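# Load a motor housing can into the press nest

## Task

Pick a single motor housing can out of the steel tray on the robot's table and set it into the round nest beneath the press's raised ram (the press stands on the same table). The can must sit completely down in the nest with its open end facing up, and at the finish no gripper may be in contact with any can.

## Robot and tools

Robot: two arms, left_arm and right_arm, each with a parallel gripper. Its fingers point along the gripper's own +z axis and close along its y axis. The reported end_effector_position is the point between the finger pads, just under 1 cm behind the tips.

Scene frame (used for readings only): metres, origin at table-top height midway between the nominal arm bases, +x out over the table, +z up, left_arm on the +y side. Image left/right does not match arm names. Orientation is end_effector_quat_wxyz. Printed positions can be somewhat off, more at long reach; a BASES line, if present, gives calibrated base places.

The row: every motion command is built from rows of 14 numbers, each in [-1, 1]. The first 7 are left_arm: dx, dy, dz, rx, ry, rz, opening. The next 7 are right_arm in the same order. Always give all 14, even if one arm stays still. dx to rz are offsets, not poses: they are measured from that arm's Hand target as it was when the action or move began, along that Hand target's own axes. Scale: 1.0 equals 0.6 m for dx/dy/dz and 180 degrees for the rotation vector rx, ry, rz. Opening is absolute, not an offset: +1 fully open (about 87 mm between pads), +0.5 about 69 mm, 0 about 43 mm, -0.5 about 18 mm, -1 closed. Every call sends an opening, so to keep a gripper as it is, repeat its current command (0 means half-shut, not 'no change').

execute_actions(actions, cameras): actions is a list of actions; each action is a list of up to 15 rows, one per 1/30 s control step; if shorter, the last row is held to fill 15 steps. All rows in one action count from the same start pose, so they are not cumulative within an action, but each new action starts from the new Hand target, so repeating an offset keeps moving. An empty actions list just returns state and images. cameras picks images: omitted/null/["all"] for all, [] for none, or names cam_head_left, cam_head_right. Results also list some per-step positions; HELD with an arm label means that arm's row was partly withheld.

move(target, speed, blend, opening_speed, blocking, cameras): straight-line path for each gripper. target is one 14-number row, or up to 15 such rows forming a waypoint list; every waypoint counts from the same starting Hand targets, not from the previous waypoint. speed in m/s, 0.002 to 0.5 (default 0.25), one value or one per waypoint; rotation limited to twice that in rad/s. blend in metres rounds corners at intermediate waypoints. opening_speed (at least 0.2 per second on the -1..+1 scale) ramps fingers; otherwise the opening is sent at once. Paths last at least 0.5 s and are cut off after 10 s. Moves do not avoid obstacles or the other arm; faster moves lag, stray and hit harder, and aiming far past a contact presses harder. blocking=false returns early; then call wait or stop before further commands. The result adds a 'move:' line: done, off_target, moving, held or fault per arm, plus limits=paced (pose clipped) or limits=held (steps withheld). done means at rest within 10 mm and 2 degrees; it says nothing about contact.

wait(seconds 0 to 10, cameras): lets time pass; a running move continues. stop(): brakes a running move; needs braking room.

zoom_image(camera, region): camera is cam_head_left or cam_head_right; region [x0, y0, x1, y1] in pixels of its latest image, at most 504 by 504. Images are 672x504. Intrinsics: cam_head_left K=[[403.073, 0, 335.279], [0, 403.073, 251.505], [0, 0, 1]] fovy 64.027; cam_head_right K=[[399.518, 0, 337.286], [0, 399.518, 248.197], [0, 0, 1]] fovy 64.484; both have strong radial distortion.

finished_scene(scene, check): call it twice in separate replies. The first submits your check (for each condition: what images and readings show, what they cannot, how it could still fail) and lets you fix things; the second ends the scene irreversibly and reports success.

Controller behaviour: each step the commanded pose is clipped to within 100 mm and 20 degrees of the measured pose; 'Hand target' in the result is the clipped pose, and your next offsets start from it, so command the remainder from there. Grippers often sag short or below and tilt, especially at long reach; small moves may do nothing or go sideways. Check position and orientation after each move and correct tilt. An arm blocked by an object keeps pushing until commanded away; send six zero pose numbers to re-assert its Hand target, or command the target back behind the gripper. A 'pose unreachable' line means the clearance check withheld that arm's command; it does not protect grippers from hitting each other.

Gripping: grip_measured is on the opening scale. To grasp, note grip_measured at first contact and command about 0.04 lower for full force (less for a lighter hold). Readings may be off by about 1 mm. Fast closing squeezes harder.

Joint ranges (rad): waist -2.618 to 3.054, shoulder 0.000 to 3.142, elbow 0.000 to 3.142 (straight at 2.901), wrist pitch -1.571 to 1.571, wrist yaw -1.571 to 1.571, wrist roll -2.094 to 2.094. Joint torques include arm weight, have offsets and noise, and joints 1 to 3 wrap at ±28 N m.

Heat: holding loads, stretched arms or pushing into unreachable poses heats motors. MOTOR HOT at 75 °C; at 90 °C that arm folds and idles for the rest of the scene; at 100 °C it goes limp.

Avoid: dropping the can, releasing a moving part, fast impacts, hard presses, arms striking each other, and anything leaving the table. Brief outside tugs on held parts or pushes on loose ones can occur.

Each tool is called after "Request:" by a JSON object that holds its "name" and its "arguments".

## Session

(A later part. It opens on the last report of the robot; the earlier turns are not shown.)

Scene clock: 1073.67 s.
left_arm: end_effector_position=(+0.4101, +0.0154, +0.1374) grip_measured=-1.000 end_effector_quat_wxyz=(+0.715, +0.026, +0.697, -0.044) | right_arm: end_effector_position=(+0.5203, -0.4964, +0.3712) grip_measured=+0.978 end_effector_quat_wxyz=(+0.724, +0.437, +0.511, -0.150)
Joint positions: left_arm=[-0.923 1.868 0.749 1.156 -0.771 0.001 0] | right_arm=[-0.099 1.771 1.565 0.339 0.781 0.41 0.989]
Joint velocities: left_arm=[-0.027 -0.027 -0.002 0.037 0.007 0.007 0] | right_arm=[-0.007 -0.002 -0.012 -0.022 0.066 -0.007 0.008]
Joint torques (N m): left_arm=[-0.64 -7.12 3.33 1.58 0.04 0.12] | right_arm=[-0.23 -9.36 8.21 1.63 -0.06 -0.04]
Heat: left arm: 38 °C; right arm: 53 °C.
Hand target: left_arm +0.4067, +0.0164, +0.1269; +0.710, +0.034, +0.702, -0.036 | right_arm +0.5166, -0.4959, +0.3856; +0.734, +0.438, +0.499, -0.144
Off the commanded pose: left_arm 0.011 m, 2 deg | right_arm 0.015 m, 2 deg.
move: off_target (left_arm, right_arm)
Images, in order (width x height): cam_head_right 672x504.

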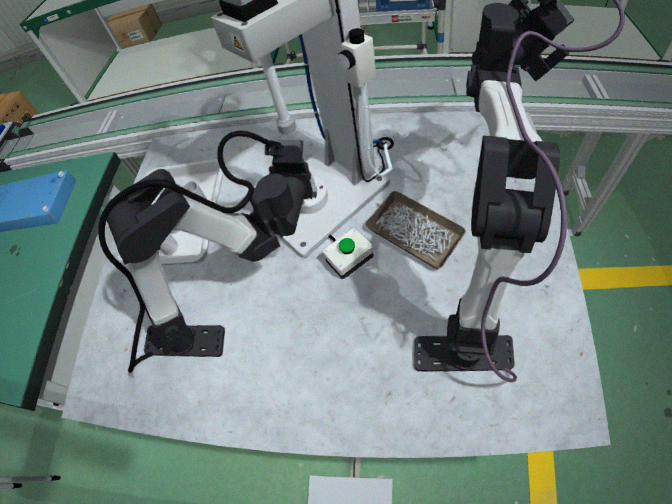

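Request:
{"name": "move", "arguments": {"target": [0.025,0,-0.004,0,0,0,-1,0,0,0,0,0,0,1], "speed": 0.03, "cameras": ["cam_head_right"]}}

Request:
{"name": "zoom_image", "arguments": {"camera": "cam_head_right", "region": [266, 134, 346, 214]}}

Scene clock: 1076.70 s.
left_arm: end_effector_position=(+0.4091, +0.0163, +0.1374) grip_measured=-1.000 end_effector_quat_wxyz=(+0.729, +0.010, +0.683, -0.056) | right_arm: end_effector_position=(+0.5203, -0.4964, +0.3712) grip_measured=+0.978 end_effector_quat_wxyz=(+0.724, +0.437, +0.511, -0.150)
Joint positions: left_arm=[-0.926 1.905 0.729 1.272 -0.78 0.005 0] | right_arm=[-0.099 1.771 1.565 0.339 0.781 0.41 0.989]
Joint velocities: left_arm=[-0.017 -0.007 -0.002 0.081 -0.081 0.007 0] | right_arm=[-0.012 0.007 -0.007 -0.022 0.007 -0.051 -0.003]
Joint torques (N m): left_arm=[-0.69 -5.94 2.86 1.1 0.09 0.11] | right_arm=[-0.23 -9.36 8.21 1.63 -0.06 -0.04]
Heat: left arm: 38 °C; right arm: 53 °C.
Hand target: left_arm +0.4042, +0.0168, +0.1118; +0.710, +0.034, +0.702, -0.036 | right_arm +0.5166, -0.4959, +0.3856; +0.734, +0.438, +0.499, -0.144
Off the commanded pose: left_arm 0.026 m, 5 deg | right_arm 0.015 m, 2 deg.
move: off_target (left_arm, right_arm)
Images, in order (width x height): cam_head_right 672x504.

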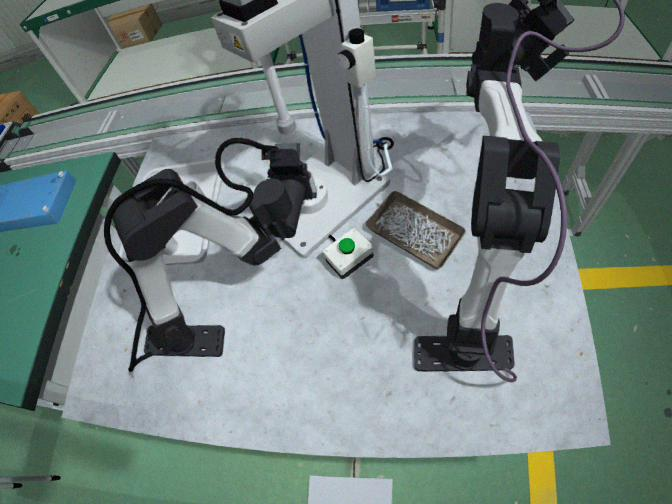

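Scaled by 6.300.

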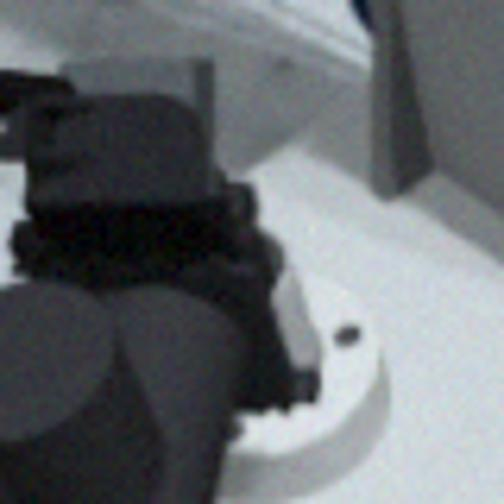

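Request:
{"name": "move", "arguments": {"target": [[-0.12,0,0.0,0,0,0,-1,0,0,0,0,0,0,1],[-0.125,0,-0.22,0,0,0,-1,0,0,0,0,0,0,1]], "speed": 0.12}}

Request:
{"name": "zoom_image", "arguments": {"camera": "cam_head_right", "region": [266, 134, 346, 214]}}

Request:
{"name": "zoom_image", "arguments": {"camera": "cam_head_left", "region": [275, 160, 325, 210]}}

Request:
{"name": "finished_scene", "arguments": {"scene": 1, "check": "Can upright in nest, pressed on rim with firm contact and no further movement; arm retreated without touching. Seating depth judged by press only."}}

Scene clock: 1083.87 s.
left_arm: end_effector_position=(+0.2749, +0.0233, +0.1840) grip_measured=-1.000 end_effector_quat_wxyz=(+0.705, +0.037, +0.707, -0.036) | right_arm: end_effector_position=(+0.5203, -0.4964, +0.3712) grip_measured=+0.978 end_effector_quat_wxyz=(+0.724, +0.437, +0.511, -0.150)
Joint positions: left_arm=[-1.309 1.421 0.556 0.856 -1.152 -0.007 0] | right_arm=[-0.099 1.771 1.565 0.339 0.781 0.41 0.989]
Joint velocities: left_arm=[0.012 -0.002 -0.007 -0.007 0.037 0.037 0] | right_arm=[0.002 -0.002 -0.007 -0.066 -0.066 0.022 -0.024]
Joint torques (N m): left_arm=[-0.61 -7.57 4.64 1.19 -0.09 -0.06] | right_arm=[-0.23 -9.35 8.21 1.63 -0.06 -0.04]
Heat: left arm: 38 °C; right arm: 53 °C.
Hand target: left_arm +0.2721, +0.0270, +0.1865; +0.705, +0.031, +0.707, -0.039 | right_arm +0.5166, -0.4959, +0.3856; +0.734, +0.438, +0.499, -0.144
Off the commanded pose: left_arm 0.008 m, 1 deg | right_arm 0.015 m, 2 deg.
move: off_target (right_arm)

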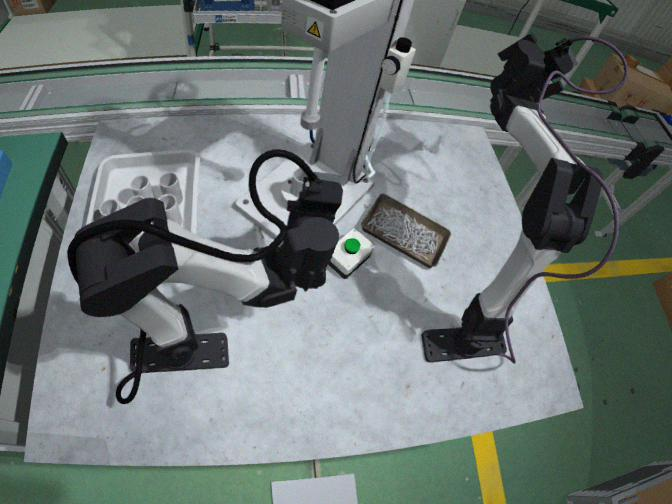

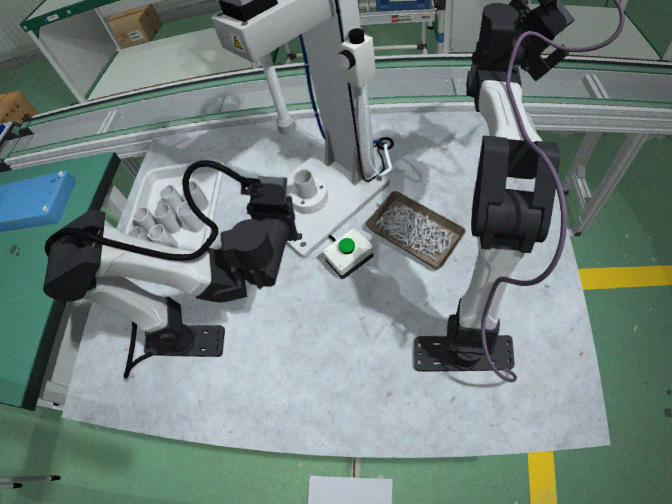

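Scaled by 6.300.

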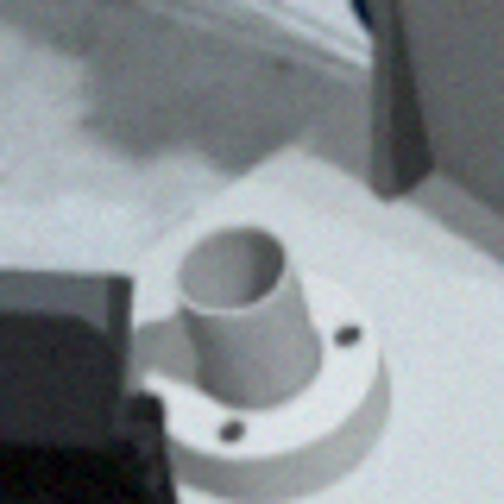

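Scaled by 10.080.

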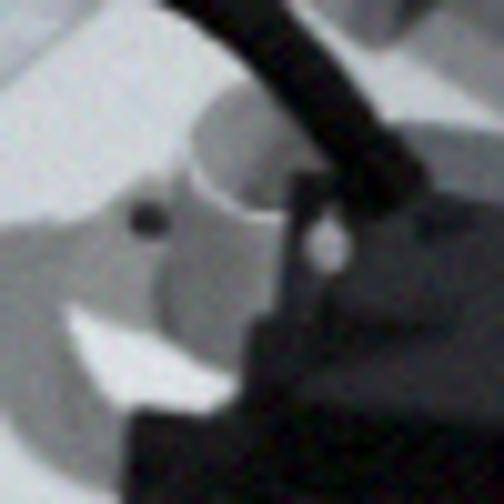

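This call ended nothing. Check each condition that your pictures could not show: look closer or test it, and mend what is not met. Then call finished_scene again.

Request:
{"name": "finished_scene", "arguments": {"scene": 1, "check": "Rim unchanged after ~press from above: seated on floor. Upright, open end up, arm clear."}}

The scene is finished: the task was done.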